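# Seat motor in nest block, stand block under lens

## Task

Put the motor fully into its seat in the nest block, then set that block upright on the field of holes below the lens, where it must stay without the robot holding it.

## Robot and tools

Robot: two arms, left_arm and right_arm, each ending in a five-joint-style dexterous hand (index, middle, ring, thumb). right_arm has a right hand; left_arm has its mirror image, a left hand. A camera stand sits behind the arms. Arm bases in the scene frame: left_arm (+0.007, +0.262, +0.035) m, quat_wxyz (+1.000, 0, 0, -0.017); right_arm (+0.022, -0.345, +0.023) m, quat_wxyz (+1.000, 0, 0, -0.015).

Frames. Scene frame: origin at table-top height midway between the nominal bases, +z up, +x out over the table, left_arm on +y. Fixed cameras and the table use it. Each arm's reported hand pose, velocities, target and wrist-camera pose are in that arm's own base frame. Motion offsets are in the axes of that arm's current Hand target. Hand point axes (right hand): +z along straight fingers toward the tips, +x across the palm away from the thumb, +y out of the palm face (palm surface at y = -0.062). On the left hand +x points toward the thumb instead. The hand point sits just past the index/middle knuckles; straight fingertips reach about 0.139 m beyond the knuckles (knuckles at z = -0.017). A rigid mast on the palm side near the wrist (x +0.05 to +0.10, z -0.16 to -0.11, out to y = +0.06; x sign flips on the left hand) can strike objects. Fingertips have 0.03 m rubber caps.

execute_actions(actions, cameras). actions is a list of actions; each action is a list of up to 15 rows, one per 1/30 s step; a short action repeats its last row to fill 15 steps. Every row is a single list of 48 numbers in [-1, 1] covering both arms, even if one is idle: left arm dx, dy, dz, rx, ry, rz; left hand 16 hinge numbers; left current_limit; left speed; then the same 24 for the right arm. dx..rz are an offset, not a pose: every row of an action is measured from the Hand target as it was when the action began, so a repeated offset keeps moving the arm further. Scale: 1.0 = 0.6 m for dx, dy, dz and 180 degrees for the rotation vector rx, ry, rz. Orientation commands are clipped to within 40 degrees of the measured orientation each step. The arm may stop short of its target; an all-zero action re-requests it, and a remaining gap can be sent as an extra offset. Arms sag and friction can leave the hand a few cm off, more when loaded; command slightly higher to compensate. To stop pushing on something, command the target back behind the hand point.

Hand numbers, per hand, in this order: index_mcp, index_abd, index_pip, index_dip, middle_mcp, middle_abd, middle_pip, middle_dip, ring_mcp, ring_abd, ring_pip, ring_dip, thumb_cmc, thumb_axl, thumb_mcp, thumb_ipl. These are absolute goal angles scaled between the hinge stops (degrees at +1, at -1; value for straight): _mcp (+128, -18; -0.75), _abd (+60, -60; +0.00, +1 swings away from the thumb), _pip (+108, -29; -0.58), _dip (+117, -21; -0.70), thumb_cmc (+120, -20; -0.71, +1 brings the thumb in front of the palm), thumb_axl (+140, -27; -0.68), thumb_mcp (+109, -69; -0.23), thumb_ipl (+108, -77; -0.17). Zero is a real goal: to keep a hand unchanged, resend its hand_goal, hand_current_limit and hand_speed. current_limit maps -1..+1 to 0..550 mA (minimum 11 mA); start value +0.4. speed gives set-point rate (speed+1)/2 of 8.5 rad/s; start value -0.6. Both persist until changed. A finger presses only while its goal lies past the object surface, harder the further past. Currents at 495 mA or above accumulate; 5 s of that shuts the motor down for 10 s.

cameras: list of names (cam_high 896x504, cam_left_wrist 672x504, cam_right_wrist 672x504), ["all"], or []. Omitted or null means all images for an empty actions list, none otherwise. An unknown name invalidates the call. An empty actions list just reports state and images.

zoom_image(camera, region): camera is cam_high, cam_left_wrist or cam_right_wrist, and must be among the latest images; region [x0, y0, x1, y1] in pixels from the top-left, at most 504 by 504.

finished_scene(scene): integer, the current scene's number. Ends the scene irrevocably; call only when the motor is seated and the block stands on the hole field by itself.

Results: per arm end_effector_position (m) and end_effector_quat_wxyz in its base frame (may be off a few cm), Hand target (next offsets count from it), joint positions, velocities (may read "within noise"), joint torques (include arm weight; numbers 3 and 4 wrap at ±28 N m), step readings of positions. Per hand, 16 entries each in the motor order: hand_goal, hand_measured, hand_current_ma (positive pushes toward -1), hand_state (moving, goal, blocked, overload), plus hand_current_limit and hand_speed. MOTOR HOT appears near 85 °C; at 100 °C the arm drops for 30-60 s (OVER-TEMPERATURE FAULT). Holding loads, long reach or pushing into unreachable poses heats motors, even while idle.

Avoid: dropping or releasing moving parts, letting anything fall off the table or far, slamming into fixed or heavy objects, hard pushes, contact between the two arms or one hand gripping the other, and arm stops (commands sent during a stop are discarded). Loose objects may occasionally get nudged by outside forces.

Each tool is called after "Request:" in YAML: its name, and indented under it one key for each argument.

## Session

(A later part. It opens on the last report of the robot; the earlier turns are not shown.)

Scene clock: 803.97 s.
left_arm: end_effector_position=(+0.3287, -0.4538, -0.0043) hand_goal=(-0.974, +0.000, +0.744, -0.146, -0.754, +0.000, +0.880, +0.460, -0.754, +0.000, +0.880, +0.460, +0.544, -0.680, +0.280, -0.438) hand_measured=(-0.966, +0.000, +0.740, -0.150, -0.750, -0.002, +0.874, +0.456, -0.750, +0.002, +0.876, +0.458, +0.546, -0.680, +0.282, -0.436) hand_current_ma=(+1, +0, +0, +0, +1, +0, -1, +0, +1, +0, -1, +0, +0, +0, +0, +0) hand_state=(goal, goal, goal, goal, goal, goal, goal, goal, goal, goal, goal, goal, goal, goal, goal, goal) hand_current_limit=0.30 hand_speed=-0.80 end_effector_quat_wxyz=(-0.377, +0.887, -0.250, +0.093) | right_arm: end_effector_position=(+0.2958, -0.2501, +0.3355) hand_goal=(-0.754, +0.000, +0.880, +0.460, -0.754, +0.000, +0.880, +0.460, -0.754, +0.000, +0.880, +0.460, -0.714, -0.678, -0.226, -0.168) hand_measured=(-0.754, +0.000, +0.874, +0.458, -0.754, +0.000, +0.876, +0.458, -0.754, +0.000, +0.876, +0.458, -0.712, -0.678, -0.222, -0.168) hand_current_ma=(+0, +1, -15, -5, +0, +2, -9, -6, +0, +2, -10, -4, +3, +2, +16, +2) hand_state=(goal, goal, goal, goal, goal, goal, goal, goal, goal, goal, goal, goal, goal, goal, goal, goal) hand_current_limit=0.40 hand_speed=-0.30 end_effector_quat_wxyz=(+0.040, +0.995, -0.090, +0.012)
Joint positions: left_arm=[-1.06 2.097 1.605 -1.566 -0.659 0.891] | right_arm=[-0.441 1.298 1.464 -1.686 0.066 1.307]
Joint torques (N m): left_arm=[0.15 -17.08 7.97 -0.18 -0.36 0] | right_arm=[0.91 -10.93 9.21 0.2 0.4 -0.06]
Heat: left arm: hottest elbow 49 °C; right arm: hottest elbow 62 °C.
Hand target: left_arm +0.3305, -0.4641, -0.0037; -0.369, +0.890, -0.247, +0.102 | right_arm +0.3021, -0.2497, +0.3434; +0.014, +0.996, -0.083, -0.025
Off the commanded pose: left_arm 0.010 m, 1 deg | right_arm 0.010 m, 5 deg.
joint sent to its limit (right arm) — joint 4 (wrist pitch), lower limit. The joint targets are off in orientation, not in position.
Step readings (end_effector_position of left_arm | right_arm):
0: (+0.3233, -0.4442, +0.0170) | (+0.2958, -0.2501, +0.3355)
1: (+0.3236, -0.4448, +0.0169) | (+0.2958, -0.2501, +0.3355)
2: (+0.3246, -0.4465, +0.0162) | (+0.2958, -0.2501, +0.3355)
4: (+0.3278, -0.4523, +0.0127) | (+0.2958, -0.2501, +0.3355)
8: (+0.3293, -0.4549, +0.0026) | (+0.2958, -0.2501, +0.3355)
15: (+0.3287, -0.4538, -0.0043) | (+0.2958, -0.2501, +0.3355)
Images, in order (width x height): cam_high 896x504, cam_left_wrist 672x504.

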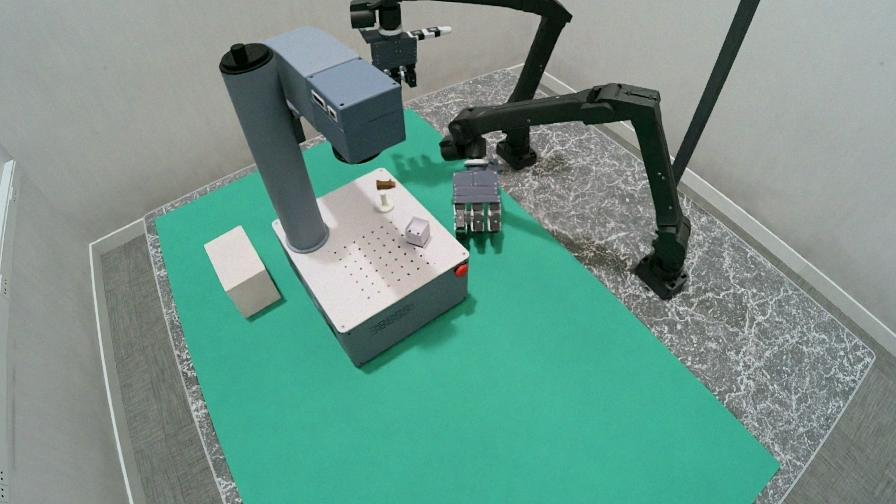

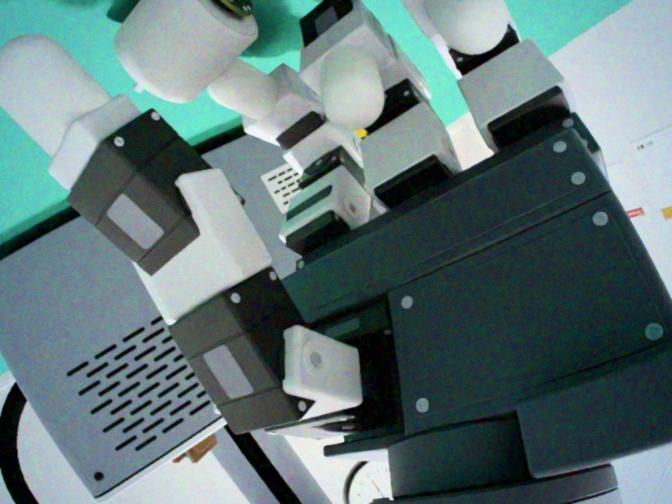

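Request:
execute_actions:
  actions:
    - [[-0.012,-0.0066,0.0066,0,0,0,-0.973,0,0.745,-0.145,-0.754,0,0.88,0.46,-0.754,0,0.88,0.46,0.545,-0.68,0.281,-0.438,0.3,-0.8,0,0,0,0,0,0,-0.754,0,0.88,0.46,-0.754,0,0.88,0.46,-0.754,0,0.88,0.46,-0.714,-0.678,-0.226,-0.168,0.4,-0.3],[-0.024,-0.0132,0.0132,0,0,0,-0.973,0,0.745,-0.145,-0.754,0,0.88,0.46,-0.754,0,0.88,0.46,0.545,-0.68,0.281,-0.438,0.3,-0.8,0,0,0,0,0,0,-0.754,0,0.88,0.46,-0.754,0,0.88,0.46,-0.754,0,0.88,0.46,-0.714,-0.678,-0.226,-0.168,0.4,-0.3]]
  cameras: ["cam_left_wrist","cam_high"]

Request:
zoom_image:
  camera: "cam_left_wrist"
  region: [0, 0, 300, 200]

Request:
zoom_image:
  camera: "cam_high"
  region: [430, 170, 530, 240]

Scene clock: 809.33 s.
left_arm: end_effector_position=(+0.3185, -0.4353, -0.0214) hand_goal=(-0.974, +0.000, +0.744, -0.146, -0.754, +0.000, +0.880, +0.460, -0.754, +0.000, +0.880, +0.460, +0.544, -0.680, +0.280, -0.438) hand_measured=(-0.966, +0.000, +0.740, -0.150, -0.750, -0.002, +0.874, +0.456, -0.750, +0.002, +0.876, +0.458, +0.544, -0.680, +0.282, -0.436) hand_current_ma=(+1, +0, +0, +0, +1, +0, -1, +0, +1, +0, -1, +0, +0, +0, +0, +0) hand_state=(goal, goal, goal, goal, goal, goal, goal, goal, goal, goal, goal, goal, goal, goal, goal, goal) hand_current_limit=0.30 hand_speed=-0.80 end_effector_quat_wxyz=(-0.386, +0.883, -0.254, +0.084) | right_arm: end_effector_position=(+0.2958, -0.2501, +0.3355) hand_goal=(-0.754, +0.000, +0.880, +0.460, -0.754, +0.000, +0.880, +0.460, -0.754, +0.000, +0.880, +0.460, -0.714, -0.678, -0.226, -0.168) hand_measured=(-0.754, +0.000, +0.874, +0.458, -0.754, +0.000, +0.876, +0.458, -0.754, +0.000, +0.876, +0.458, -0.712, -0.678, -0.222, -0.168) hand_current_ma=(+0, +1, -15, -5, +0, +2, -9, -6, +0, +2, -10, -4, +3, +2, +16, +2) hand_state=(goal, goal, goal, goal, goal, goal, goal, goal, goal, goal, goal, goal, goal, goal, goal, goal) hand_current_limit=0.40 hand_speed=-0.30 end_effector_quat_wxyz=(+0.040, +0.995, -0.090, +0.012)
Joint positions: left_arm=[-1.06 2.089 1.536 -1.533 -0.659 0.891] | right_arm=[-0.441 1.298 1.464 -1.686 0.066 1.307]
Joint torques (N m): left_arm=[0.56 -19.19 7.34 -0.2 -0.4 0.05] | right_arm=[0.85 -10.99 9.2 0.18 0.4 -0.06]
Heat: left arm: hottest elbow 49 °C; right arm: hottest elbow 62 °C.
Hand target: left_arm +0.3239, -0.4471, -0.0036; -0.369, +0.890, -0.247, +0.102 | right_arm +0.3021, -0.2497, +0.3434; +0.014, +0.996, -0.083, -0.025
Off the commanded pose: left_arm 0.022 m, 3 deg | right_arm 0.010 m, 5 deg.
joint sent to its limit (right arm) — joint 4 (wrist pitch), lower limit. The joint targets are off in orientation, not in position.
Step readings (end_effector_position of left_arm | right_arm):
0: (+0.3287, -0.4538, -0.0043) | (+0.2958, -0.2501, +0.3355)
1: (+0.3285, -0.4535, -0.0052) | (+0.2958, -0.2501, +0.3355)
2: (+0.3280, -0.4525, -0.0068) | (+0.2958, -0.2501, +0.3355)
4: (+0.3242, -0.4455, -0.0130) | (+0.2958, -0.2501, +0.3355)
8: (+0.3182, -0.4347, -0.0211) | (+0.2958, -0.2501, +0.3355)
15: (+0.3185, -0.4353, -0.0214) | (+0.2958, -0.2501, +0.3355)
Images, in order (width x height): cam_high 896x504, cam_left_wrist 672x504.

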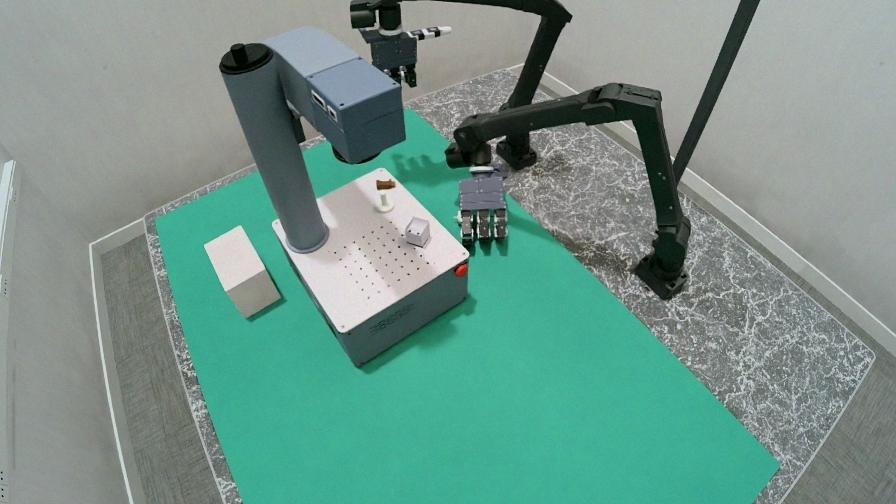

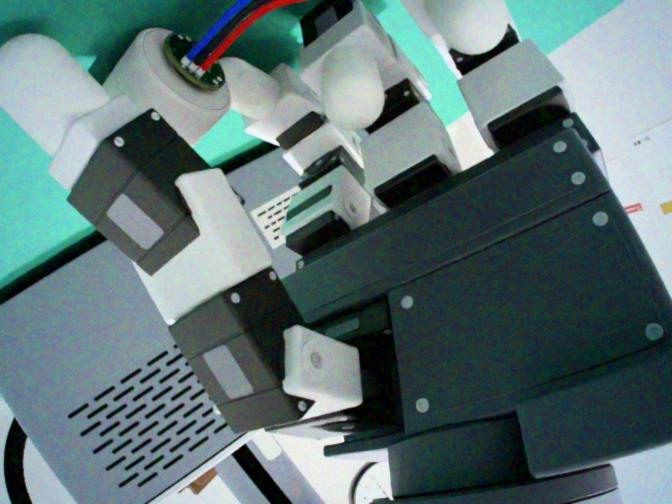

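Scaled by 1.680 from the camera's 672x504 image, which has a finer 960x720 frame.

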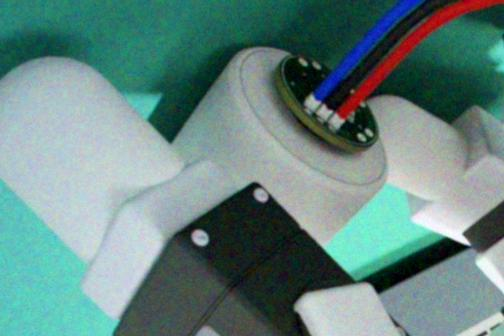

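Scaled by 5.040 from the camera's 896x504 image, which has a finer 1280x720 frame.

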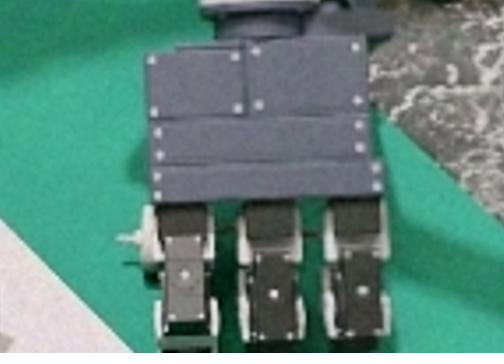

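Request:
execute_actions:
  actions:
    - [[0.006,-0.0004,-0.0042,0,0,0,-0.973,0,0.745,-0.145,-0.754,0,0.88,0.46,-0.754,0,0.88,0.46,0.545,-0.68,0.281,-0.438,0.3,-0.8,0,0,0,0,0,0,-0.754,0,0.88,0.46,-0.754,0,0.88,0.46,-0.754,0,0.88,0.46,-0.714,-0.678,-0.226,-0.168,0.4,-0.3],[0.0122,-0.0008,-0.0085,0,0,0,-0.973,0,0.745,-0.145,-0.754,0,0.88,0.46,-0.754,0,0.88,0.46,0.545,-0.68,0.281,-0.438,0.3,-0.8,0,0,0,0,0,0,-0.754,0,0.88,0.46,-0.754,0,0.88,0.46,-0.754,0,0.88,0.46,-0.714,-0.678,-0.226,-0.168,0.4,-0.3]]
  cameras: ["cam_left_wrist","cam_high"]

Request:
zoom_image:
  camera: "cam_left_wrist"
  region: [0, 0, 300, 200]

Scene clock: 814.57 s.
left_arm: end_effector_position=(+0.3185, -0.4353, -0.0214) hand_goal=(-0.974, +0.000, +0.744, -0.146, -0.754, +0.000, +0.880, +0.460, -0.754, +0.000, +0.880, +0.460, +0.544, -0.680, +0.280, -0.438) hand_measured=(-0.966, +0.000, +0.740, -0.150, -0.750, -0.002, +0.874, +0.456, -0.750, +0.002, +0.876, +0.458, +0.544, -0.680, +0.282, -0.436) hand_current_ma=(+1, +0, +0, +0, +1, +0, -1, +0, +1, +0, -1, +0, +0, +0, +0, +0) hand_state=(goal, goal, goal, goal, goal, goal, goal, goal, goal, goal, goal, goal, goal, goal, goal, goal) hand_current_limit=0.30 hand_speed=-0.80 end_effector_quat_wxyz=(-0.386, +0.883, -0.254, +0.084) | right_arm: end_effector_position=(+0.2958, -0.2501, +0.3355) hand_goal=(-0.754, +0.000, +0.880, +0.460, -0.754, +0.000, +0.880, +0.460, -0.754, +0.000, +0.880, +0.460, -0.714, -0.678, -0.226, -0.168) hand_measured=(-0.754, +0.000, +0.874, +0.458, -0.754, +0.000, +0.876, +0.458, -0.754, +0.000, +0.876, +0.458, -0.712, -0.678, -0.222, -0.168) hand_current_ma=(+0, +1, -15, -5, +0, +2, -9, -6, +0, +2, -10, -4, +3, +2, +16, +2) hand_state=(goal, goal, goal, goal, goal, goal, goal, goal, goal, goal, goal, goal, goal, goal, goal, goal) hand_current_limit=0.40 hand_speed=-0.30 end_effector_quat_wxyz=(+0.040, +0.995, -0.090, +0.012)
Joint positions: left_arm=[-1.06 2.089 1.536 -1.533 -0.659 0.891] | right_arm=[-0.441 1.298 1.464 -1.686 0.066 1.307]
Joint torques (N m): left_arm=[0.5 -18.32 9.76 -0.95 -0.42 0.07] | right_arm=[0.91 -10.87 9.2 0.2 0.4 -0.05]
Heat: left arm: hottest elbow 48 °C; right arm: hottest elbow 62 °C.
Hand target: left_arm +0.3285, -0.4537, +0.0004; -0.369, +0.890, -0.247, +0.102 | right_arm +0.3021, -0.2497, +0.3434; +0.014, +0.996, -0.083, -0.025
Off the commanded pose: left_arm 0.030 m, 3 deg | right_arm 0.010 m, 5 deg.
joint sent to its limit (right arm) — joint 4 (wrist pitch), lower limit. The joint targets are off in orientation, not in position.
Step readings (end_effector_position of left_arm | right_arm):
0: (+0.3185, -0.4353, -0.0214) | (+0.2958, -0.2501, +0.3355)
1: (+0.3185, -0.4353, -0.0214) | (+0.2958, -0.2501, +0.3355)
2: (+0.3185, -0.4353, -0.0214) | (+0.2958, -0.2501, +0.3355)
4: (+0.3185, -0.4353, -0.0214) | (+0.2958, -0.2501, +0.3355)
8: (+0.3185, -0.4353, -0.0214) | (+0.2958, -0.2501, +0.3355)
15: (+0.3185, -0.4353, -0.0214) | (+0.2958, -0.2501, +0.3355)
Images, in order (width x height): cam_high 896x504, cam_left_wrist 672x504.

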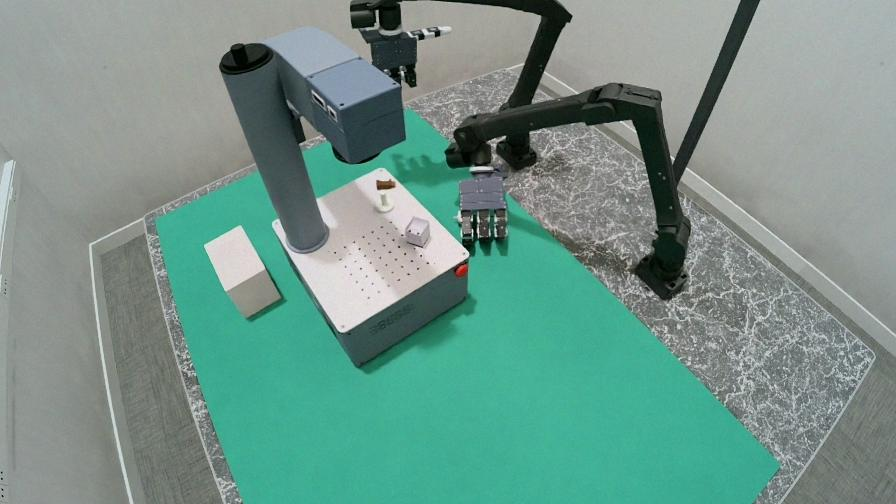

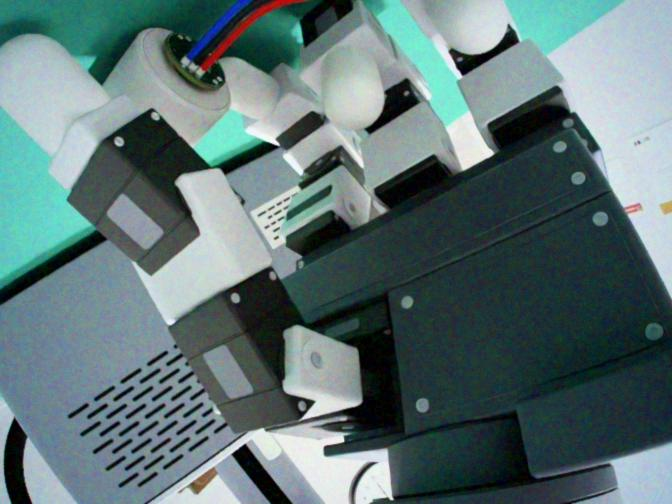

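Scaled by 1.680 from the camera's 672x504 image, which has a finer 960x720 frame.

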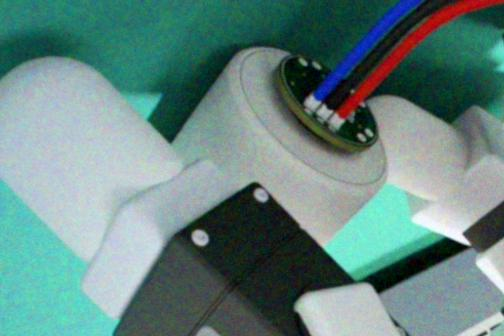

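Request:
execute_actions:
  actions:
    - [[0.0046,-0.0004,-0.006,0,0,0,-0.973,0,0.745,-0.145,-0.754,0,0.88,0.46,-0.754,0,0.88,0.46,0.545,-0.68,0.281,-0.438,0.3,-0.8,0,0,0,0,0,0,-0.754,0,0.88,0.46,-0.754,0,0.88,0.46,-0.754,0,0.88,0.46,-0.714,-0.678,-0.226,-0.168,0.4,-0.3]]
  cameras: ["cam_left_wrist","cam_high"]

Request:
zoom_image:
  camera: "cam_left_wrist"
  region: [0, 0, 300, 200]

Scene clock: 816.90 s.
left_arm: end_effector_position=(+0.3225, -0.4425, -0.0156) hand_goal=(-0.974, +0.000, +0.744, -0.146, -0.754, +0.000, +0.880, +0.460, -0.754, +0.000, +0.880, +0.460, +0.544, -0.680, +0.280, -0.438) hand_measured=(-0.966, +0.000, +0.740, -0.150, -0.750, -0.002, +0.874, +0.456, -0.750, +0.002, +0.876, +0.458, +0.544, -0.680, +0.282, -0.436) hand_current_ma=(+1, +0, +0, +0, +1, +0, -1, +0, +1, +0, -1, +0, +0, +0, +0, +0) hand_state=(goal, goal, goal, goal, goal, goal, goal, goal, goal, goal, goal, goal, goal, goal, goal, goal) hand_current_limit=0.30 hand_speed=-0.80 end_effector_quat_wxyz=(-0.381, +0.885, -0.252, +0.089) | right_arm: end_effector_position=(+0.2958, -0.2501, +0.3355) hand_goal=(-0.754, +0.000, +0.880, +0.460, -0.754, +0.000, +0.880, +0.460, -0.754, +0.000, +0.880, +0.460, -0.714, -0.678, -0.226, -0.168) hand_measured=(-0.754, +0.000, +0.874, +0.458, -0.754, +0.000, +0.876, +0.458, -0.754, +0.000, +0.876, +0.458, -0.712, -0.678, -0.222, -0.168) hand_current_ma=(+0, +1, -15, -5, +0, +2, -9, -6, +0, +2, -10, -4, +3, +2, +16, +2) hand_state=(goal, goal, goal, goal, goal, goal, goal, goal, goal, goal, goal, goal, goal, goal, goal, goal) hand_current_limit=0.40 hand_speed=-0.30 end_effector_quat_wxyz=(+0.040, +0.995, -0.090, +0.012)
Joint positions: left_arm=[-1.06 2.089 1.556 -1.537 -0.659 0.891] | right_arm=[-0.441 1.298 1.464 -1.686 0.066 1.307]
Joint torques (N m): left_arm=[0.5 -18.08 9.62 -1.18 -0.41 0.05] | right_arm=[0.91 -10.87 9.21 0.18 0.4 -0.05]
Heat: left arm: hottest elbow 48 °C; right arm: hottest elbow 61 °C.
Hand target: left_arm +0.3296, -0.4570, +0.0030; -0.369, +0.890, -0.247, +0.101 | right_arm +0.3021, -0.2497, +0.3434; +0.014, +0.996, -0.083, -0.025
Off the commanded pose: left_arm 0.025 m, 2 deg | right_arm 0.010 m, 5 deg.
joint sent to its limit (right arm) — joint 4 (wrist pitch), lower limit. The joint targets are off in orientation, not in position.
Step readings (end_effector_position of left_arm | right_arm):
0: (+0.3185, -0.4353, -0.0214) | (+0.2958, -0.2501, +0.3355)
1: (+0.3187, -0.4356, -0.0211) | (+0.2958, -0.2501, +0.3355)
2: (+0.3189, -0.4361, -0.0205) | (+0.2958, -0.2501, +0.3355)
4: (+0.3203, -0.4385, -0.0184) | (+0.2958, -0.2501, +0.3355)
8: (+0.3224, -0.4424, -0.0157) | (+0.2958, -0.2501, +0.3355)
15: (+0.3225, -0.4425, -0.0156) | (+0.2958, -0.2501, +0.3355)
Images, in order (width x height): cam_high 896x504, cam_left_wrist 672x504.

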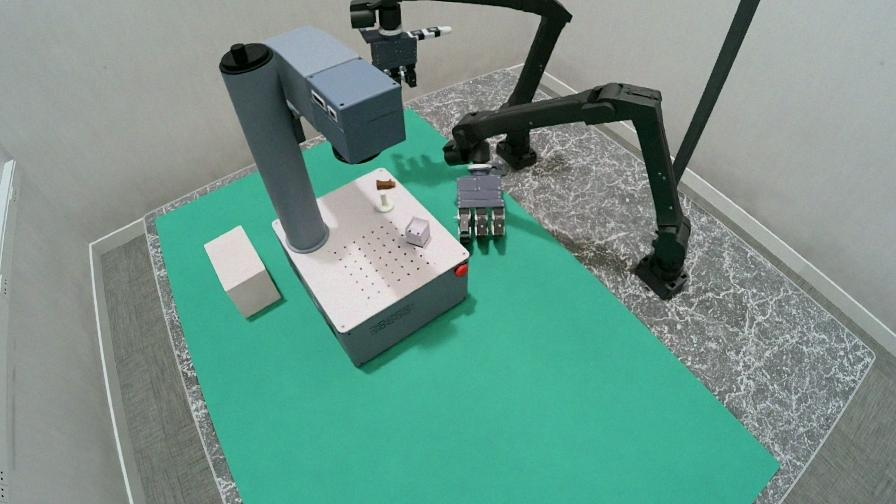

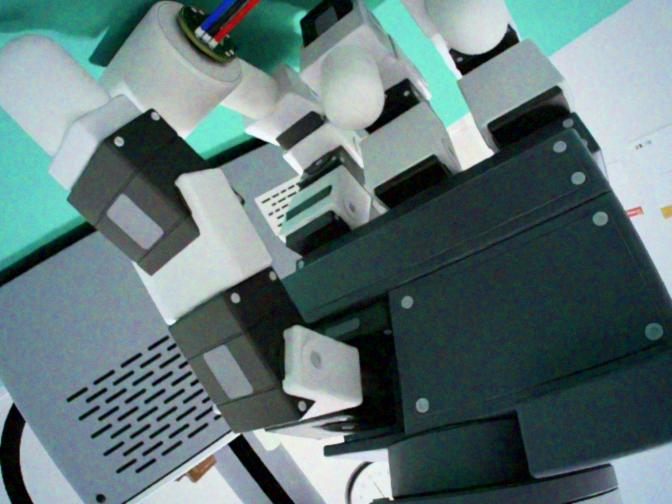

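Scaled by 1.680 from the camera's 672x504 image, which has a finer 960x720 frame.

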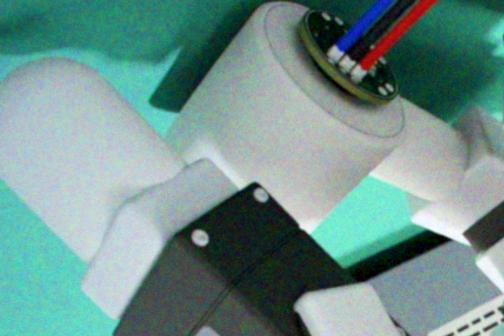

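Request:
execute_actions:
  actions:
    - [[0,0,0,0,0,0,-0.84,0,0.745,-0.145,-0.754,0,0.88,0.46,-0.754,0,0.88,0.46,0.545,-0.68,0.281,-0.2,0.3,-0.8,0,0,0,0,0,0,-0.754,0,0.88,0.46,-0.754,0,0.88,0.46,-0.754,0,0.88,0.46,-0.714,-0.678,-0.226,-0.168,0.4,-0.3]]
    - [[0,0,0,0,0,0,-0.74,0,0.745,-0.145,-0.754,0,0.88,0.46,-0.754,0,0.88,0.46,0.545,-0.68,0.3,-0.08,0.4,-0.85,0,0,0,0,0,0,-0.754,0,0.88,0.46,-0.754,0,0.88,0.46,-0.754,0,0.88,0.46,-0.714,-0.678,-0.226,-0.168,0.4,-0.3]]
    - [[0,0,0,0,0,0,-0.66,0,0.76,-0.145,-0.754,0,0.88,0.46,-0.754,0,0.88,0.46,0.545,-0.68,0.32,0.02,0.5,-0.8,0,0,0,0,0,0,-0.754,0,0.88,0.46,-0.754,0,0.88,0.46,-0.754,0,0.88,0.46,-0.714,-0.678,-0.226,-0.168,0.4,-0.3]]
  cameras: ["cam_left_wrist","cam_high"]

Request:
zoom_image:
  camera: "cam_left_wrist"
  region: [0, 0, 300, 200]

Request:
zoom_image:
  camera: "cam_high"
  region: [430, 170, 530, 240]

Scene clock: 822.77 s.
left_arm: end_effector_position=(+0.3223, -0.4420, -0.0155) hand_goal=(-0.660, +0.000, +0.760, -0.146, -0.754, +0.000, +0.880, +0.460, -0.754, +0.000, +0.880, +0.460, +0.544, -0.680, +0.320, +0.020) hand_measured=(-0.810, +0.000, +0.716, -0.154, -0.750, -0.002, +0.874, +0.456, -0.750, +0.002, +0.876, +0.458, +0.550, -0.678, +0.226, -0.072) hand_current_ma=(-407, +0, -36, -2, +1, +0, -1, +0, +1, +0, -1, +0, +1, +0, -248, -253) hand_state=(blocked, goal, blocked, goal, goal, goal, goal, goal, goal, goal, goal, goal, goal, goal, blocked, blocked) hand_current_limit=0.50 hand_speed=-0.80 end_effector_quat_wxyz=(-0.382, +0.885, -0.252, +0.088) | right_arm: end_effector_position=(+0.2958, -0.2501, +0.3355) hand_goal=(-0.754, +0.000, +0.880, +0.460, -0.754, +0.000, +0.880, +0.460, -0.754, +0.000, +0.880, +0.460, -0.714, -0.678, -0.226, -0.168) hand_measured=(-0.754, +0.000, +0.874, +0.458, -0.754, +0.000, +0.876, +0.458, -0.754, +0.000, +0.876, +0.458, -0.712, -0.678, -0.222, -0.168) hand_current_ma=(+0, +1, -15, -5, +0, +2, -9, -6, +0, +2, -10, -4, +3, +2, +16, +2) hand_state=(goal, goal, goal, goal, goal, goal, goal, goal, goal, goal, goal, goal, goal, goal, goal, goal) hand_current_limit=0.40 hand_speed=-0.30 end_effector_quat_wxyz=(+0.040, +0.995, -0.090, +0.012)
Joint positions: left_arm=[-1.06 2.089 1.556 -1.539 -0.659 0.891] | right_arm=[-0.441 1.298 1.464 -1.686 0.066 1.307]
Joint torques (N m): left_arm=[0.44 -18.02 9.58 -1.13 -0.41 0.07] | right_arm=[0.85 -10.99 9.21 0.18 0.4 -0.05]
Heat: left arm: hottest elbow 48 °C; right arm: hottest elbow 61 °C.
Hand target: left_arm +0.3296, -0.4570, +0.0030; -0.369, +0.890, -0.247, +0.101 | right_arm +0.3021, -0.2497, +0.3434; +0.014, +0.996, -0.083, -0.025
Off the commanded pose: left_arm 0.025 m, 2 deg | right_arm 0.010 m, 5 deg.
joint sent to its limit (right arm) — joint 4 (wrist pitch), lower limit. The joint targets are off in orientation, not in position.
Step readings (end_effector_position of left_arm | right_arm):
0: (+0.3225, -0.4425, -0.0156) | (+0.2958, -0.2501, +0.3355)
1: (+0.3225, -0.4425, -0.0156) | (+0.2958, -0.2501, +0.3355)
2: (+0.3225, -0.4425, -0.0156) | (+0.2958, -0.2501, +0.3355)
4: (+0.3225, -0.4425, -0.0156) | (+0.2958, -0.2501, +0.3355)
8: (+0.3224, -0.4423, -0.0156) | (+0.2958, -0.2501, +0.3355)
15: (+0.3224, -0.4423, -0.0156) | (+0.2958, -0.2501, +0.3355)
16: (+0.3224, -0.4423, -0.0156) | (+0.2958, -0.2501, +0.3355)
17: (+0.3224, -0.4423, -0.0156) | (+0.2958, -0.2501, +0.3355)
19: (+0.3224, -0.4423, -0.0156) | (+0.2958, -0.2501, +0.3355)
23: (+0.3223, -0.4420, -0.0155) | (+0.2958, -0.2501, +0.3355)
30: (+0.3223, -0.4420, -0.0155) | (+0.2958, -0.2501, +0.3355)
31: (+0.3223, -0.4420, -0.0155) | (+0.2958, -0.2501, +0.3355)
32: (+0.3223, -0.4420, -0.0155) | (+0.2958, -0.2501, +0.3355)
34: (+0.3223, -0.4420, -0.0155) | (+0.2958, -0.2501, +0.3355)
38: (+0.3223, -0.4420, -0.0155) | (+0.2958, -0.2501, +0.3355)
45: (+0.3223, -0.4420, -0.0155) | (+0.2958, -0.2501, +0.3355)
Images, in order (width x height): cam_high 896x504, cam_left_wrist 672x504.

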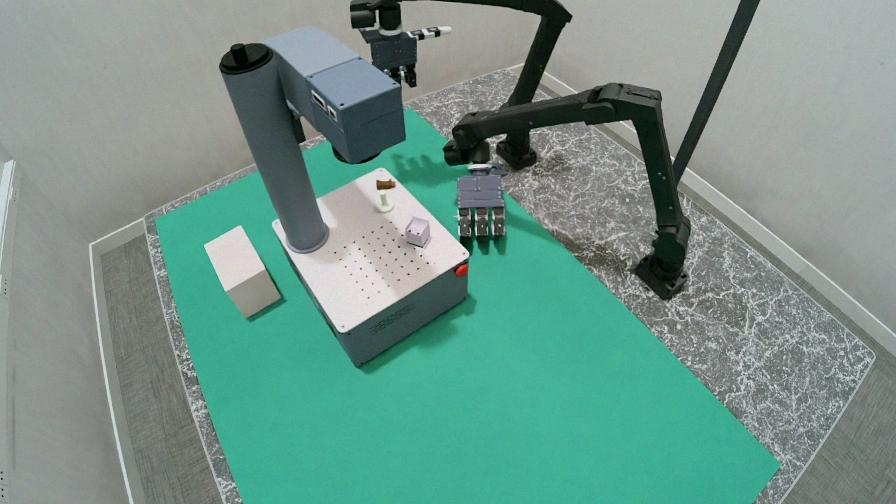

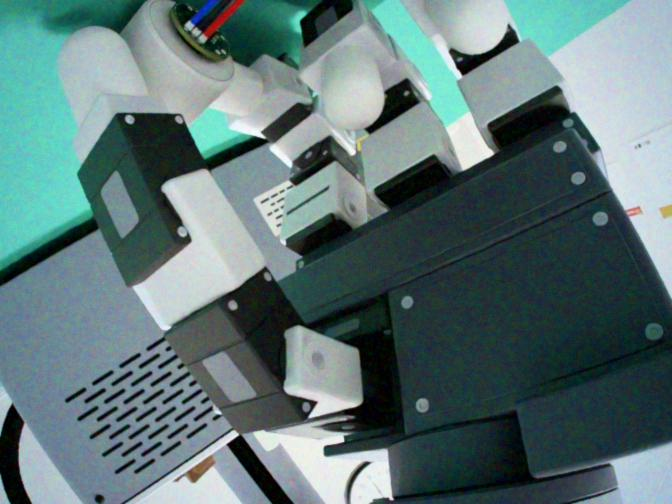

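Scaled by 1.680 from the camera's 672x504 image, which has a finer 960x720 frame.

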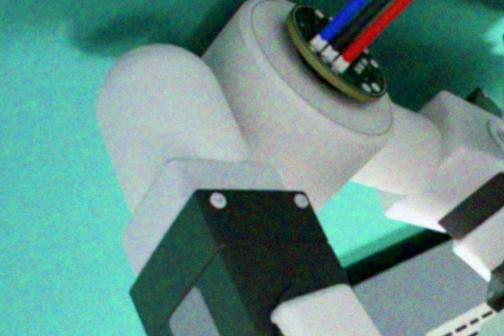

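Scaled by 5.040 from the camera's 896x504 image, which has a finer 1280x720 frame.

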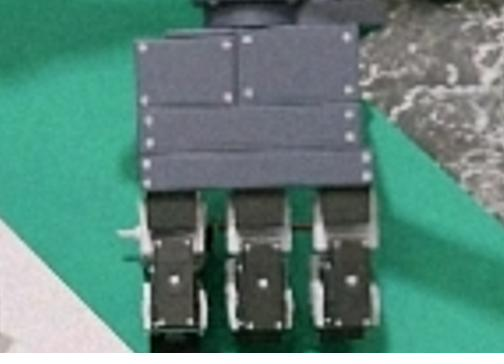

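Request:
zoom_image:
  camera: "cam_left_wrist"
  region: [130, 0, 250, 100]

Scaled by 4.200 from the camera's 672x504 image, which has a finer 960x720 frame.

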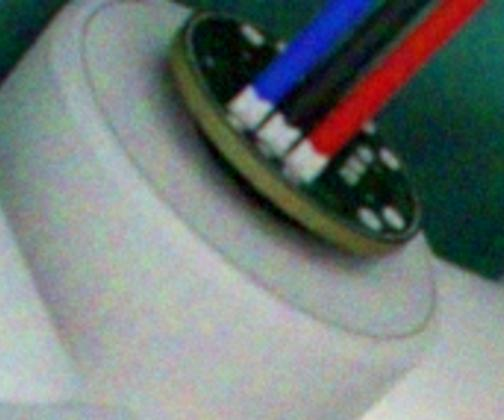

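Request:
zoom_image:
  camera: "cam_left_wrist"
  region: [300, 30, 400, 140]

Request:
zoom_image:
  camera: "cam_left_wrist"
  region: [400, 0, 530, 100]

Scaled by 4.582 from the camera's 672x504 image, which has a finer 960x720 frame.

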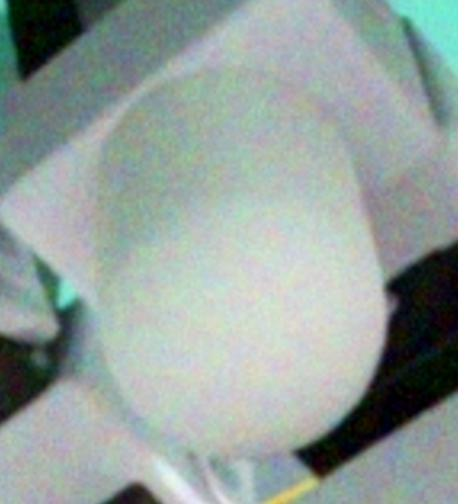

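Scaled by 3.877 from the camera's 672x504 image, which has a finer 960x720 frame.

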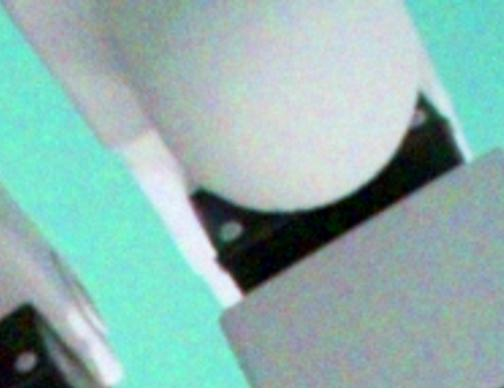

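Request:
zoom_image:
  camera: "cam_left_wrist"
  region: [40, 10, 160, 120]

Scaled by 4.200 from the camera's 672x504 image, which has a finer 960x720 frame.

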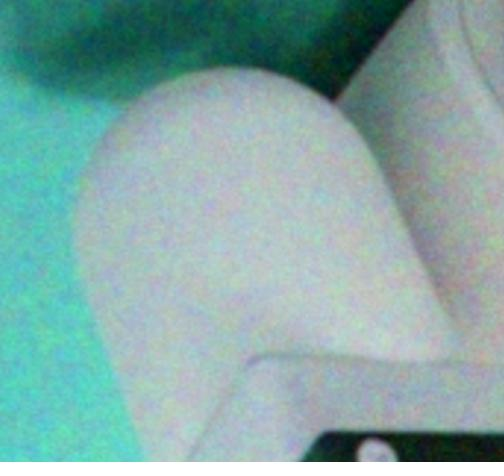

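Request:
execute_actions:
  actions:
    - [[0,-0.02,-0.02,0,0,0,-0.65,0,0.76,-0.145,-0.754,0,0.88,0.46,-0.754,0,0.88,0.46,0.545,-0.68,0.33,0.03,0.5,-0.8,0,0,0,0,0,0,-0.754,0,0.88,0.46,-0.754,0,0.88,0.46,-0.754,0,0.88,0.46,-0.714,-0.678,-0.226,-0.168,0.4,-0.3],[0,-0.04,-0.04,0,0,0,-0.65,0,0.76,-0.145,-0.754,0,0.88,0.46,-0.754,0,0.88,0.46,0.545,-0.68,0.33,0.03,0.5,-0.8,0,0,0,0,0,0,-0.754,0,0.88,0.46,-0.754,0,0.88,0.46,-0.754,0,0.88,0.46,-0.714,-0.678,-0.226,-0.168,0.4,-0.3],[0,-0.06,-0.06,0,0,0,-0.65,0,0.76,-0.145,-0.754,0,0.88,0.46,-0.754,0,0.88,0.46,0.545,-0.68,0.33,0.03,0.5,-0.8,0,0,0,0,0,0,-0.754,0,0.88,0.46,-0.754,0,0.88,0.46,-0.754,0,0.88,0.46,-0.714,-0.678,-0.226,-0.168,0.4,-0.3]]
    - [[0,-0.03,-0.03,0,0,0,-0.65,0,0.76,-0.145,-0.754,0,0.88,0.46,-0.754,0,0.88,0.46,0.545,-0.68,0.33,0.03,0.5,-0.8,0,0,0,0,0,0,-0.754,0,0.88,0.46,-0.754,0,0.88,0.46,-0.754,0,0.88,0.46,-0.714,-0.678,-0.226,-0.168,0.4,-0.3],[0,-0.06,-0.06,0,0,0,-0.65,0,0.76,-0.145,-0.754,0,0.88,0.46,-0.754,0,0.88,0.46,0.545,-0.68,0.33,0.03,0.5,-0.8,0,0,0,0,0,0,-0.754,0,0.88,0.46,-0.754,0,0.88,0.46,-0.754,0,0.88,0.46,-0.714,-0.678,-0.226,-0.168,0.4,-0.3],[0,-0.09,-0.09,0,0,0,-0.65,0,0.76,-0.145,-0.754,0,0.88,0.46,-0.754,0,0.88,0.46,0.545,-0.68,0.33,0.03,0.5,-0.8,0,0,0,0,0,0,-0.754,0,0.88,0.46,-0.754,0,0.88,0.46,-0.754,0,0.88,0.46,-0.714,-0.678,-0.226,-0.168,0.4,-0.3],[0,-0.118,-0.118,0,0,0,-0.65,0,0.76,-0.145,-0.754,0,0.88,0.46,-0.754,0,0.88,0.46,0.545,-0.68,0.33,0.03,0.5,-0.8,0,0,0,0,0,0,-0.754,0,0.88,0.46,-0.754,0,0.88,0.46,-0.754,0,0.88,0.46,-0.714,-0.678,-0.226,-0.168,0.4,-0.3]]
  cameras: ["cam_left_wrist","cam_high"]

Request:
zoom_image:
  camera: "cam_left_wrist"
  region: [0, 0, 300, 200]

Scene clock: 855.40 s.
left_arm: end_effector_position=(+0.3227, -0.4520, +0.1416) hand_goal=(-0.650, +0.000, +0.760, -0.146, -0.754, +0.000, +0.880, +0.460, -0.754, +0.000, +0.880, +0.460, +0.544, -0.680, +0.330, +0.030) hand_measured=(-0.810, +0.000, +0.700, -0.168, -0.750, -0.002, +0.874, +0.456, -0.750, +0.002, +0.876, +0.458, +0.560, -0.670, +0.226, -0.056) hand_current_ma=(-412, +0, -67, -11, +1, +0, -1, +0, +1, +0, -1, +0, +6, +3, -299, -224) hand_state=(blocked, goal, blocked, blocked, goal, goal, goal, goal, goal, goal, goal, goal, goal, goal, blocked, blocked) hand_current_limit=0.50 hand_speed=-0.80 end_effector_quat_wxyz=(-0.326, +0.896, -0.272, +0.133) | right_arm: end_effector_position=(+0.2958, -0.2501, +0.3355) hand_goal=(-0.754, +0.000, +0.880, +0.460, -0.754, +0.000, +0.880, +0.460, -0.754, +0.000, +0.880, +0.460, -0.714, -0.678, -0.226, -0.168) hand_measured=(-0.754, +0.000, +0.874, +0.458, -0.754, +0.000, +0.876, +0.458, -0.754, +0.000, +0.876, +0.458, -0.712, -0.678, -0.222, -0.168) hand_current_ma=(+0, +1, -15, -5, +0, +2, -9, -6, +0, +2, -10, -4, +3, +2, +16, +2) hand_state=(goal, goal, goal, goal, goal, goal, goal, goal, goal, goal, goal, goal, goal, goal, goal, goal) hand_current_limit=0.40 hand_speed=-0.30 end_effector_quat_wxyz=(+0.040, +0.995, -0.090, +0.012)
Joint positions: left_arm=[-1.058 1.851 1.643 -1.673 -0.66 0.996] | right_arm=[-0.441 1.298 1.464 -1.686 0.066 1.307]
Joint torques (N m): left_arm=[0.97 -15.85 10.14 -0.58 -0.52 0.1] | right_arm=[0.85 -10.99 9.2 0.18 0.4 -0.05]
Heat: left arm: hottest elbow 48 °C; right arm: hottest elbow 61 °C.
Hand target: left_arm +0.3298, -0.4573, +0.1540; -0.369, +0.890, -0.247, +0.101 | right_arm +0.3021, -0.2497, +0.3434; +0.014, +0.996, -0.083, -0.025
Off the commanded pose: left_arm 0.015 m, 7 deg | right_arm 0.010 m, 5 deg.
joint sent to its limit (left arm) — joint 4 (wrist pitch), lower limit. The joint targets are off in orientation, not in position.
joint sent to its limit (right arm) — joint 4 (wrist pitch), lower limit. The joint targets are off in orientation, not in position.
Step readings (end_effector_position of left_arm | right_arm):
0: (+0.3223, -0.4420, -0.0155) | (+0.2958, -0.2501, +0.3355)
1: (+0.3222, -0.4419, -0.0149) | (+0.2958, -0.2501, +0.3355)
2: (+0.3217, -0.4411, -0.0134) | (+0.2958, -0.2501, +0.3355)
4: (+0.3186, -0.4359, -0.0077) | (+0.2958, -0.2501, +0.3355)
8: (+0.3171, -0.4331, +0.0061) | (+0.2958, -0.2501, +0.3355)
15: (+0.3207, -0.4396, +0.0182) | (+0.2958, -0.2501, +0.3355)
16: (+0.3205, -0.4394, +0.0190) | (+0.2958, -0.2501, +0.3355)
17: (+0.3198, -0.4385, +0.0210) | (+0.2958, -0.2501, +0.3355)
19: (+0.3178, -0.4381, +0.0326) | (+0.2958, -0.2501, +0.3355)
23: (+0.3185, -0.4418, +0.0842) | (+0.2958, -0.2501, +0.3355)
30: (+0.3236, -0.4523, +0.1474) | (+0.2958, -0.2501, +0.3355)
Images, in order (width x height): cam_high 896x504, cam_left_wrist 672x504.

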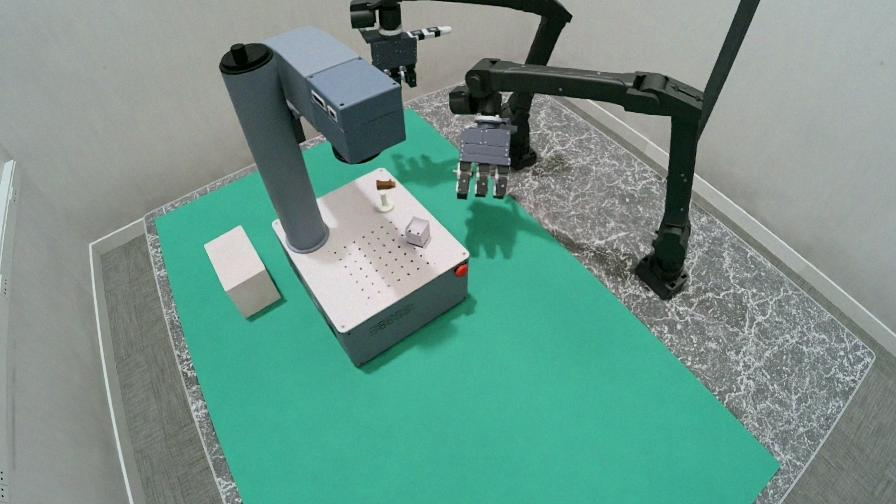

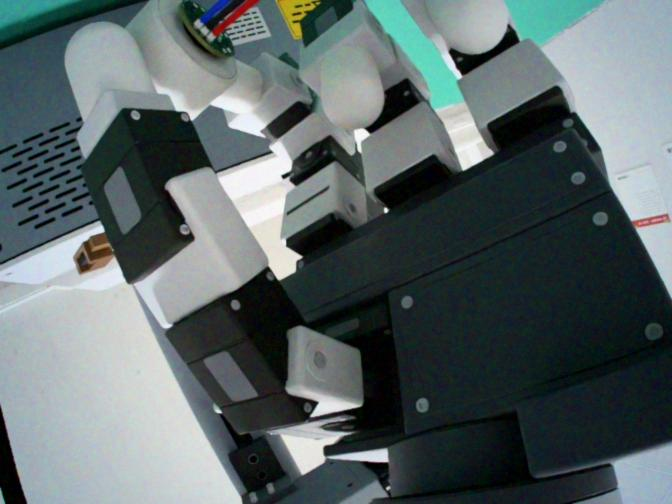

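Scaled by 1.680 from the camera's 672x504 image, which has a finer 960x720 frame.

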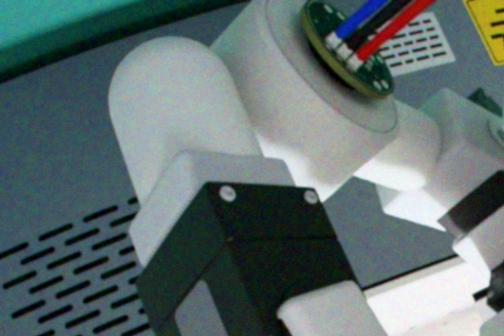

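Request:
execute_actions:
  actions:
    - [[0.02,-0.06,-0.017,0,0,0,-0.65,0,0.76,-0.145,-0.754,0,0.88,0.46,-0.754,0,0.88,0.46,0.545,-0.68,0.33,0.03,0.5,-0.8,0,0,0,0,0,0,-0.754,0,0.88,0.46,-0.754,0,0.88,0.46,-0.754,0,0.88,0.46,-0.714,-0.678,-0.226,-0.168,0.4,-0.3],[0.04,-0.123,-0.034,0,0,0,-0.65,0,0.76,-0.145,-0.754,0,0.88,0.46,-0.754,0,0.88,0.46,0.545,-0.68,0.33,0.03,0.5,-0.8,0,0,0,0,0,0,-0.754,0,0.88,0.46,-0.754,0,0.88,0.46,-0.754,0,0.88,0.46,-0.714,-0.678,-0.226,-0.168,0.4,-0.3],[0.06,-0.1845,-0.0512,0,0,0,-0.65,0,0.76,-0.145,-0.754,0,0.88,0.46,-0.754,0,0.88,0.46,0.545,-0.68,0.33,0.03,0.5,-0.8,0,0,0,0,0,0,-0.754,0,0.88,0.46,-0.754,0,0.88,0.46,-0.754,0,0.88,0.46,-0.714,-0.678,-0.226,-0.168,0.4,-0.3]]
    - [[0.022,-0.063,-0.008,0,0.012,0.012,-0.65,0,0.76,-0.145,-0.754,0,0.88,0.46,-0.754,0,0.88,0.46,0.545,-0.68,0.33,0.03,0.5,-0.8,0,0,0,0,0,0,-0.754,0,0.88,0.46,-0.754,0,0.88,0.46,-0.754,0,0.88,0.46,-0.714,-0.678,-0.226,-0.168,0.4,-0.3],[0.044,-0.126,-0.016,0,0.024,0.024,-0.65,0,0.76,-0.145,-0.754,0,0.88,0.46,-0.754,0,0.88,0.46,0.545,-0.68,0.33,0.03,0.5,-0.8,0,0,0,0,0,0,-0.754,0,0.88,0.46,-0.754,0,0.88,0.46,-0.754,0,0.88,0.46,-0.714,-0.678,-0.226,-0.168,0.4,-0.3],[0.0657,-0.1888,-0.0232,0,0.0354,0.0354,-0.65,0,0.76,-0.145,-0.754,0,0.88,0.46,-0.754,0,0.88,0.46,0.545,-0.68,0.33,0.03,0.5,-0.8,0,0,0,0,0,0,-0.754,0,0.88,0.46,-0.754,0,0.88,0.46,-0.754,0,0.88,0.46,-0.714,-0.678,-0.226,-0.168,0.4,-0.3]]
    - [[0.008,-0.046,0.033,0,0.013,0.013,-0.65,0,0.76,-0.145,-0.754,0,0.88,0.46,-0.754,0,0.88,0.46,0.545,-0.68,0.33,0.03,0.5,-0.8,0,0,0,0,0,0,-0.754,0,0.88,0.46,-0.754,0,0.88,0.46,-0.754,0,0.88,0.46,-0.714,-0.678,-0.226,-0.168,0.4,-0.3],[0.016,-0.092,0.067,0,0.026,0.026,-0.65,0,0.76,-0.145,-0.754,0,0.88,0.46,-0.754,0,0.88,0.46,0.545,-0.68,0.33,0.03,0.5,-0.8,0,0,0,0,0,0,-0.754,0,0.88,0.46,-0.754,0,0.88,0.46,-0.754,0,0.88,0.46,-0.714,-0.678,-0.226,-0.168,0.4,-0.3],[0.0235,-0.1378,0.1002,0,0.0393,0.0393,-0.65,0,0.76,-0.145,-0.754,0,0.88,0.46,-0.754,0,0.88,0.46,0.545,-0.68,0.33,0.03,0.5,-0.8,0,0,0,0,0,0,-0.754,0,0.88,0.46,-0.754,0,0.88,0.46,-0.754,0,0.88,0.46,-0.714,-0.678,-0.226,-0.168,0.4,-0.3]]
  cameras: ["cam_left_wrist","cam_high"]

Request:
zoom_image:
  camera: "cam_left_wrist"
  region: [0, 0, 300, 200]

Request:
zoom_image:
  camera: "cam_high"
  region: [380, 170, 470, 260]

Scene clock: 865.77 s.
left_arm: end_effector_position=(+0.5271, -0.3181, +0.3276) hand_goal=(-0.650, +0.000, +0.760, -0.146, -0.754, +0.000, +0.880, +0.460, -0.754, +0.000, +0.880, +0.460, +0.544, -0.680, +0.330, +0.030) hand_measured=(-0.806, +0.000, +0.696, -0.170, -0.748, -0.002, +0.874, +0.456, -0.748, +0.002, +0.876, +0.458, +0.570, -0.664, +0.224, -0.056) hand_current_ma=(-413, +0, -72, -12, +1, +0, -1, +0, +1, +0, -1, +0, +14, +7, -301, -218) hand_state=(blocked, goal, blocked, blocked, goal, goal, goal, goal, goal, goal, goal, goal, blocked, goal, blocked, blocked) hand_current_limit=0.50 hand_speed=-0.80 end_effector_quat_wxyz=(-0.349, +0.832, -0.407, +0.142) | right_arm: end_effector_position=(+0.2958, -0.2501, +0.3355) hand_goal=(-0.754, +0.000, +0.880, +0.460, -0.754, +0.000, +0.880, +0.460, -0.754, +0.000, +0.880, +0.460, -0.714, -0.678, -0.226, -0.168) hand_measured=(-0.754, +0.000, +0.874, +0.458, -0.754, +0.000, +0.876, +0.458, -0.754, +0.000, +0.876, +0.458, -0.712, -0.678, -0.222, -0.168) hand_current_ma=(+0, +1, -15, -5, +0, +2, -9, -6, +0, +2, -10, -4, +3, +2, +16, +2) hand_state=(goal, goal, goal, goal, goal, goal, goal, goal, goal, goal, goal, goal, goal, goal, goal, goal) hand_current_limit=0.40 hand_speed=-0.30 end_effector_quat_wxyz=(+0.040, +0.995, -0.090, +0.012)
Joint positions: left_arm=[-0.631 1.892 2.202 -1.68 -0.75 1.929] | right_arm=[-0.441 1.298 1.464 -1.686 0.066 1.307]
Joint torques (N m): left_arm=[0.91 -17.2 13.3 0.59 -0.62 0.11] | right_arm=[0.85 -10.93 9.2 0.18 0.4 -0.05]
Heat: left arm: hottest elbow 48 °C; right arm: hottest elbow 61 °C.
Hand target: left_arm +0.5357, -0.3193, +0.3599; -0.347, +0.837, -0.391, +0.161 | right_arm +0.3021, -0.2497, +0.3434; +0.014, +0.996, -0.083, -0.025
Off the commanded pose: left_arm 0.033 m, 3 deg | right_arm 0.010 m, 5 deg.
joint sent to its limit (left arm) — joint 4 (wrist pitch), lower limit. The joint targets still meet the commanded pose.
joint sent to its limit (right arm) — joint 4 (wrist pitch), lower limit. The joint targets are off in orientation, not in position.
Step readings (end_effector_position of left_arm | right_arm):
0: (+0.3227, -0.4520, +0.1416) | (+0.2958, -0.2501, +0.3355)
1: (+0.3238, -0.4506, +0.1416) | (+0.2958, -0.2501, +0.3355)
2: (+0.3253, -0.4483, +0.1428) | (+0.2958, -0.2501, +0.3355)
4: (+0.3357, -0.4393, +0.1493) | (+0.2958, -0.2501, +0.3355)
8: (+0.3779, -0.4152, +0.1851) | (+0.2958, -0.2501, +0.3355)
15: (+0.3967, -0.4100, +0.2267) | (+0.2958, -0.2501, +0.3355)
16: (+0.3959, -0.4107, +0.2283) | (+0.2958, -0.2501, +0.3355)
17: (+0.3954, -0.4108, +0.2314) | (+0.2958, -0.2501, +0.3355)
19: (+0.4051, -0.4077, +0.2467) | (+0.2958, -0.2501, +0.3355)
23: (+0.4485, -0.3896, +0.3020) | (+0.2958, -0.2501, +0.3355)
30: (+0.4680, -0.3724, +0.3270) | (+0.2958, -0.2501, +0.3355)
31: (+0.4673, -0.3724, +0.3261) | (+0.2958, -0.2501, +0.3355)
32: (+0.4670, -0.3730, +0.3261) | (+0.2958, -0.2501, +0.3355)
34: (+0.4793, -0.3689, +0.3299) | (+0.2958, -0.2501, +0.3355)
38: (+0.5236, -0.3296, +0.3344) | (+0.2958, -0.2501, +0.3355)
45: (+0.5423, -0.2953, +0.3279) | (+0.2958, -0.2501, +0.3355)
Images, in order (width x height): cam_high 896x504, cam_left_wrist 672x504.

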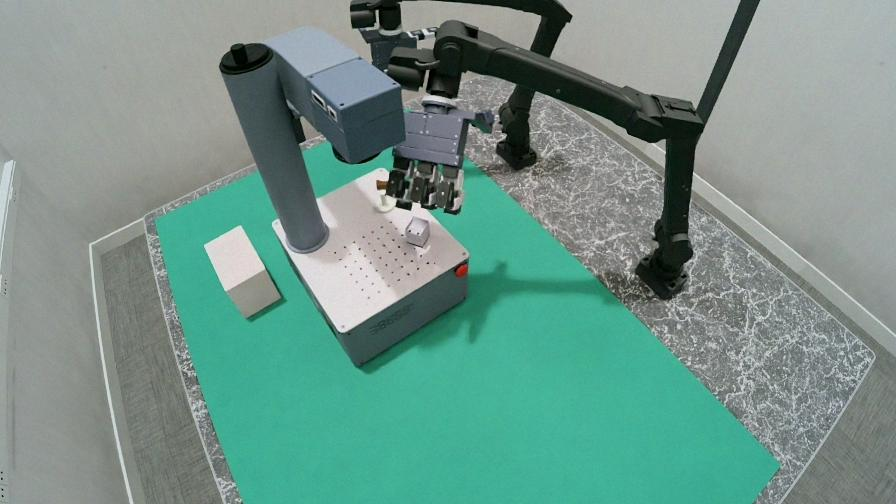

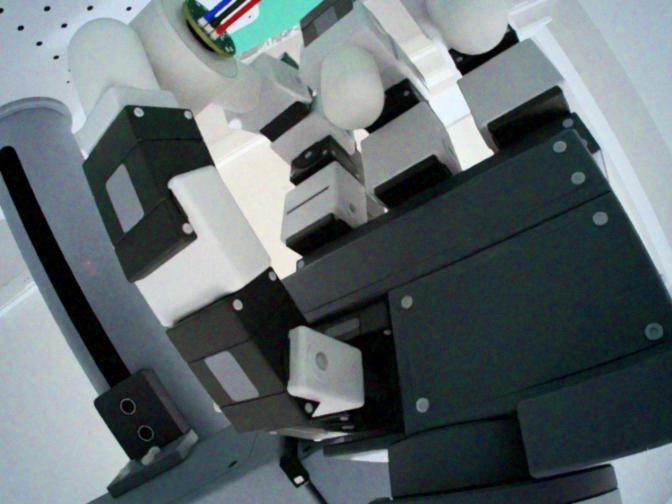

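Scaled by 1.680 from the camera's 672x504 image, which has a finer 960x720 frame.

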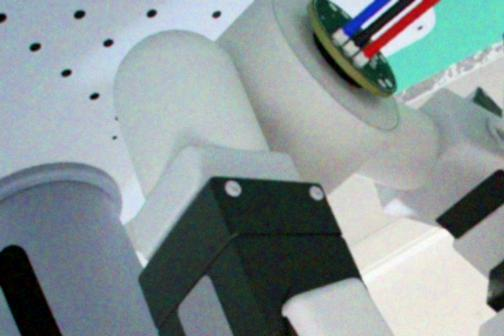

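Scaled by 5.600 from the camera's 896x504 image, which has a finer 1280x720 frame.

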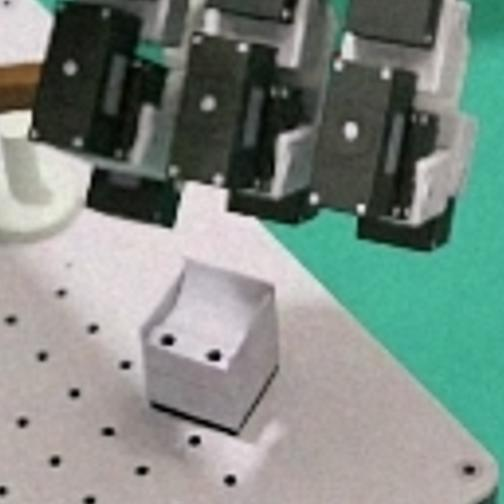

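Request:
zoom_image:
  camera: "cam_left_wrist"
  region: [130, 0, 250, 100]

Scaled by 4.200 from the camera's 672x504 image, which has a finer 960x720 frame.

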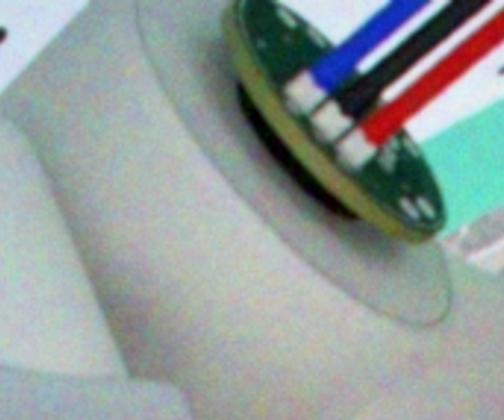

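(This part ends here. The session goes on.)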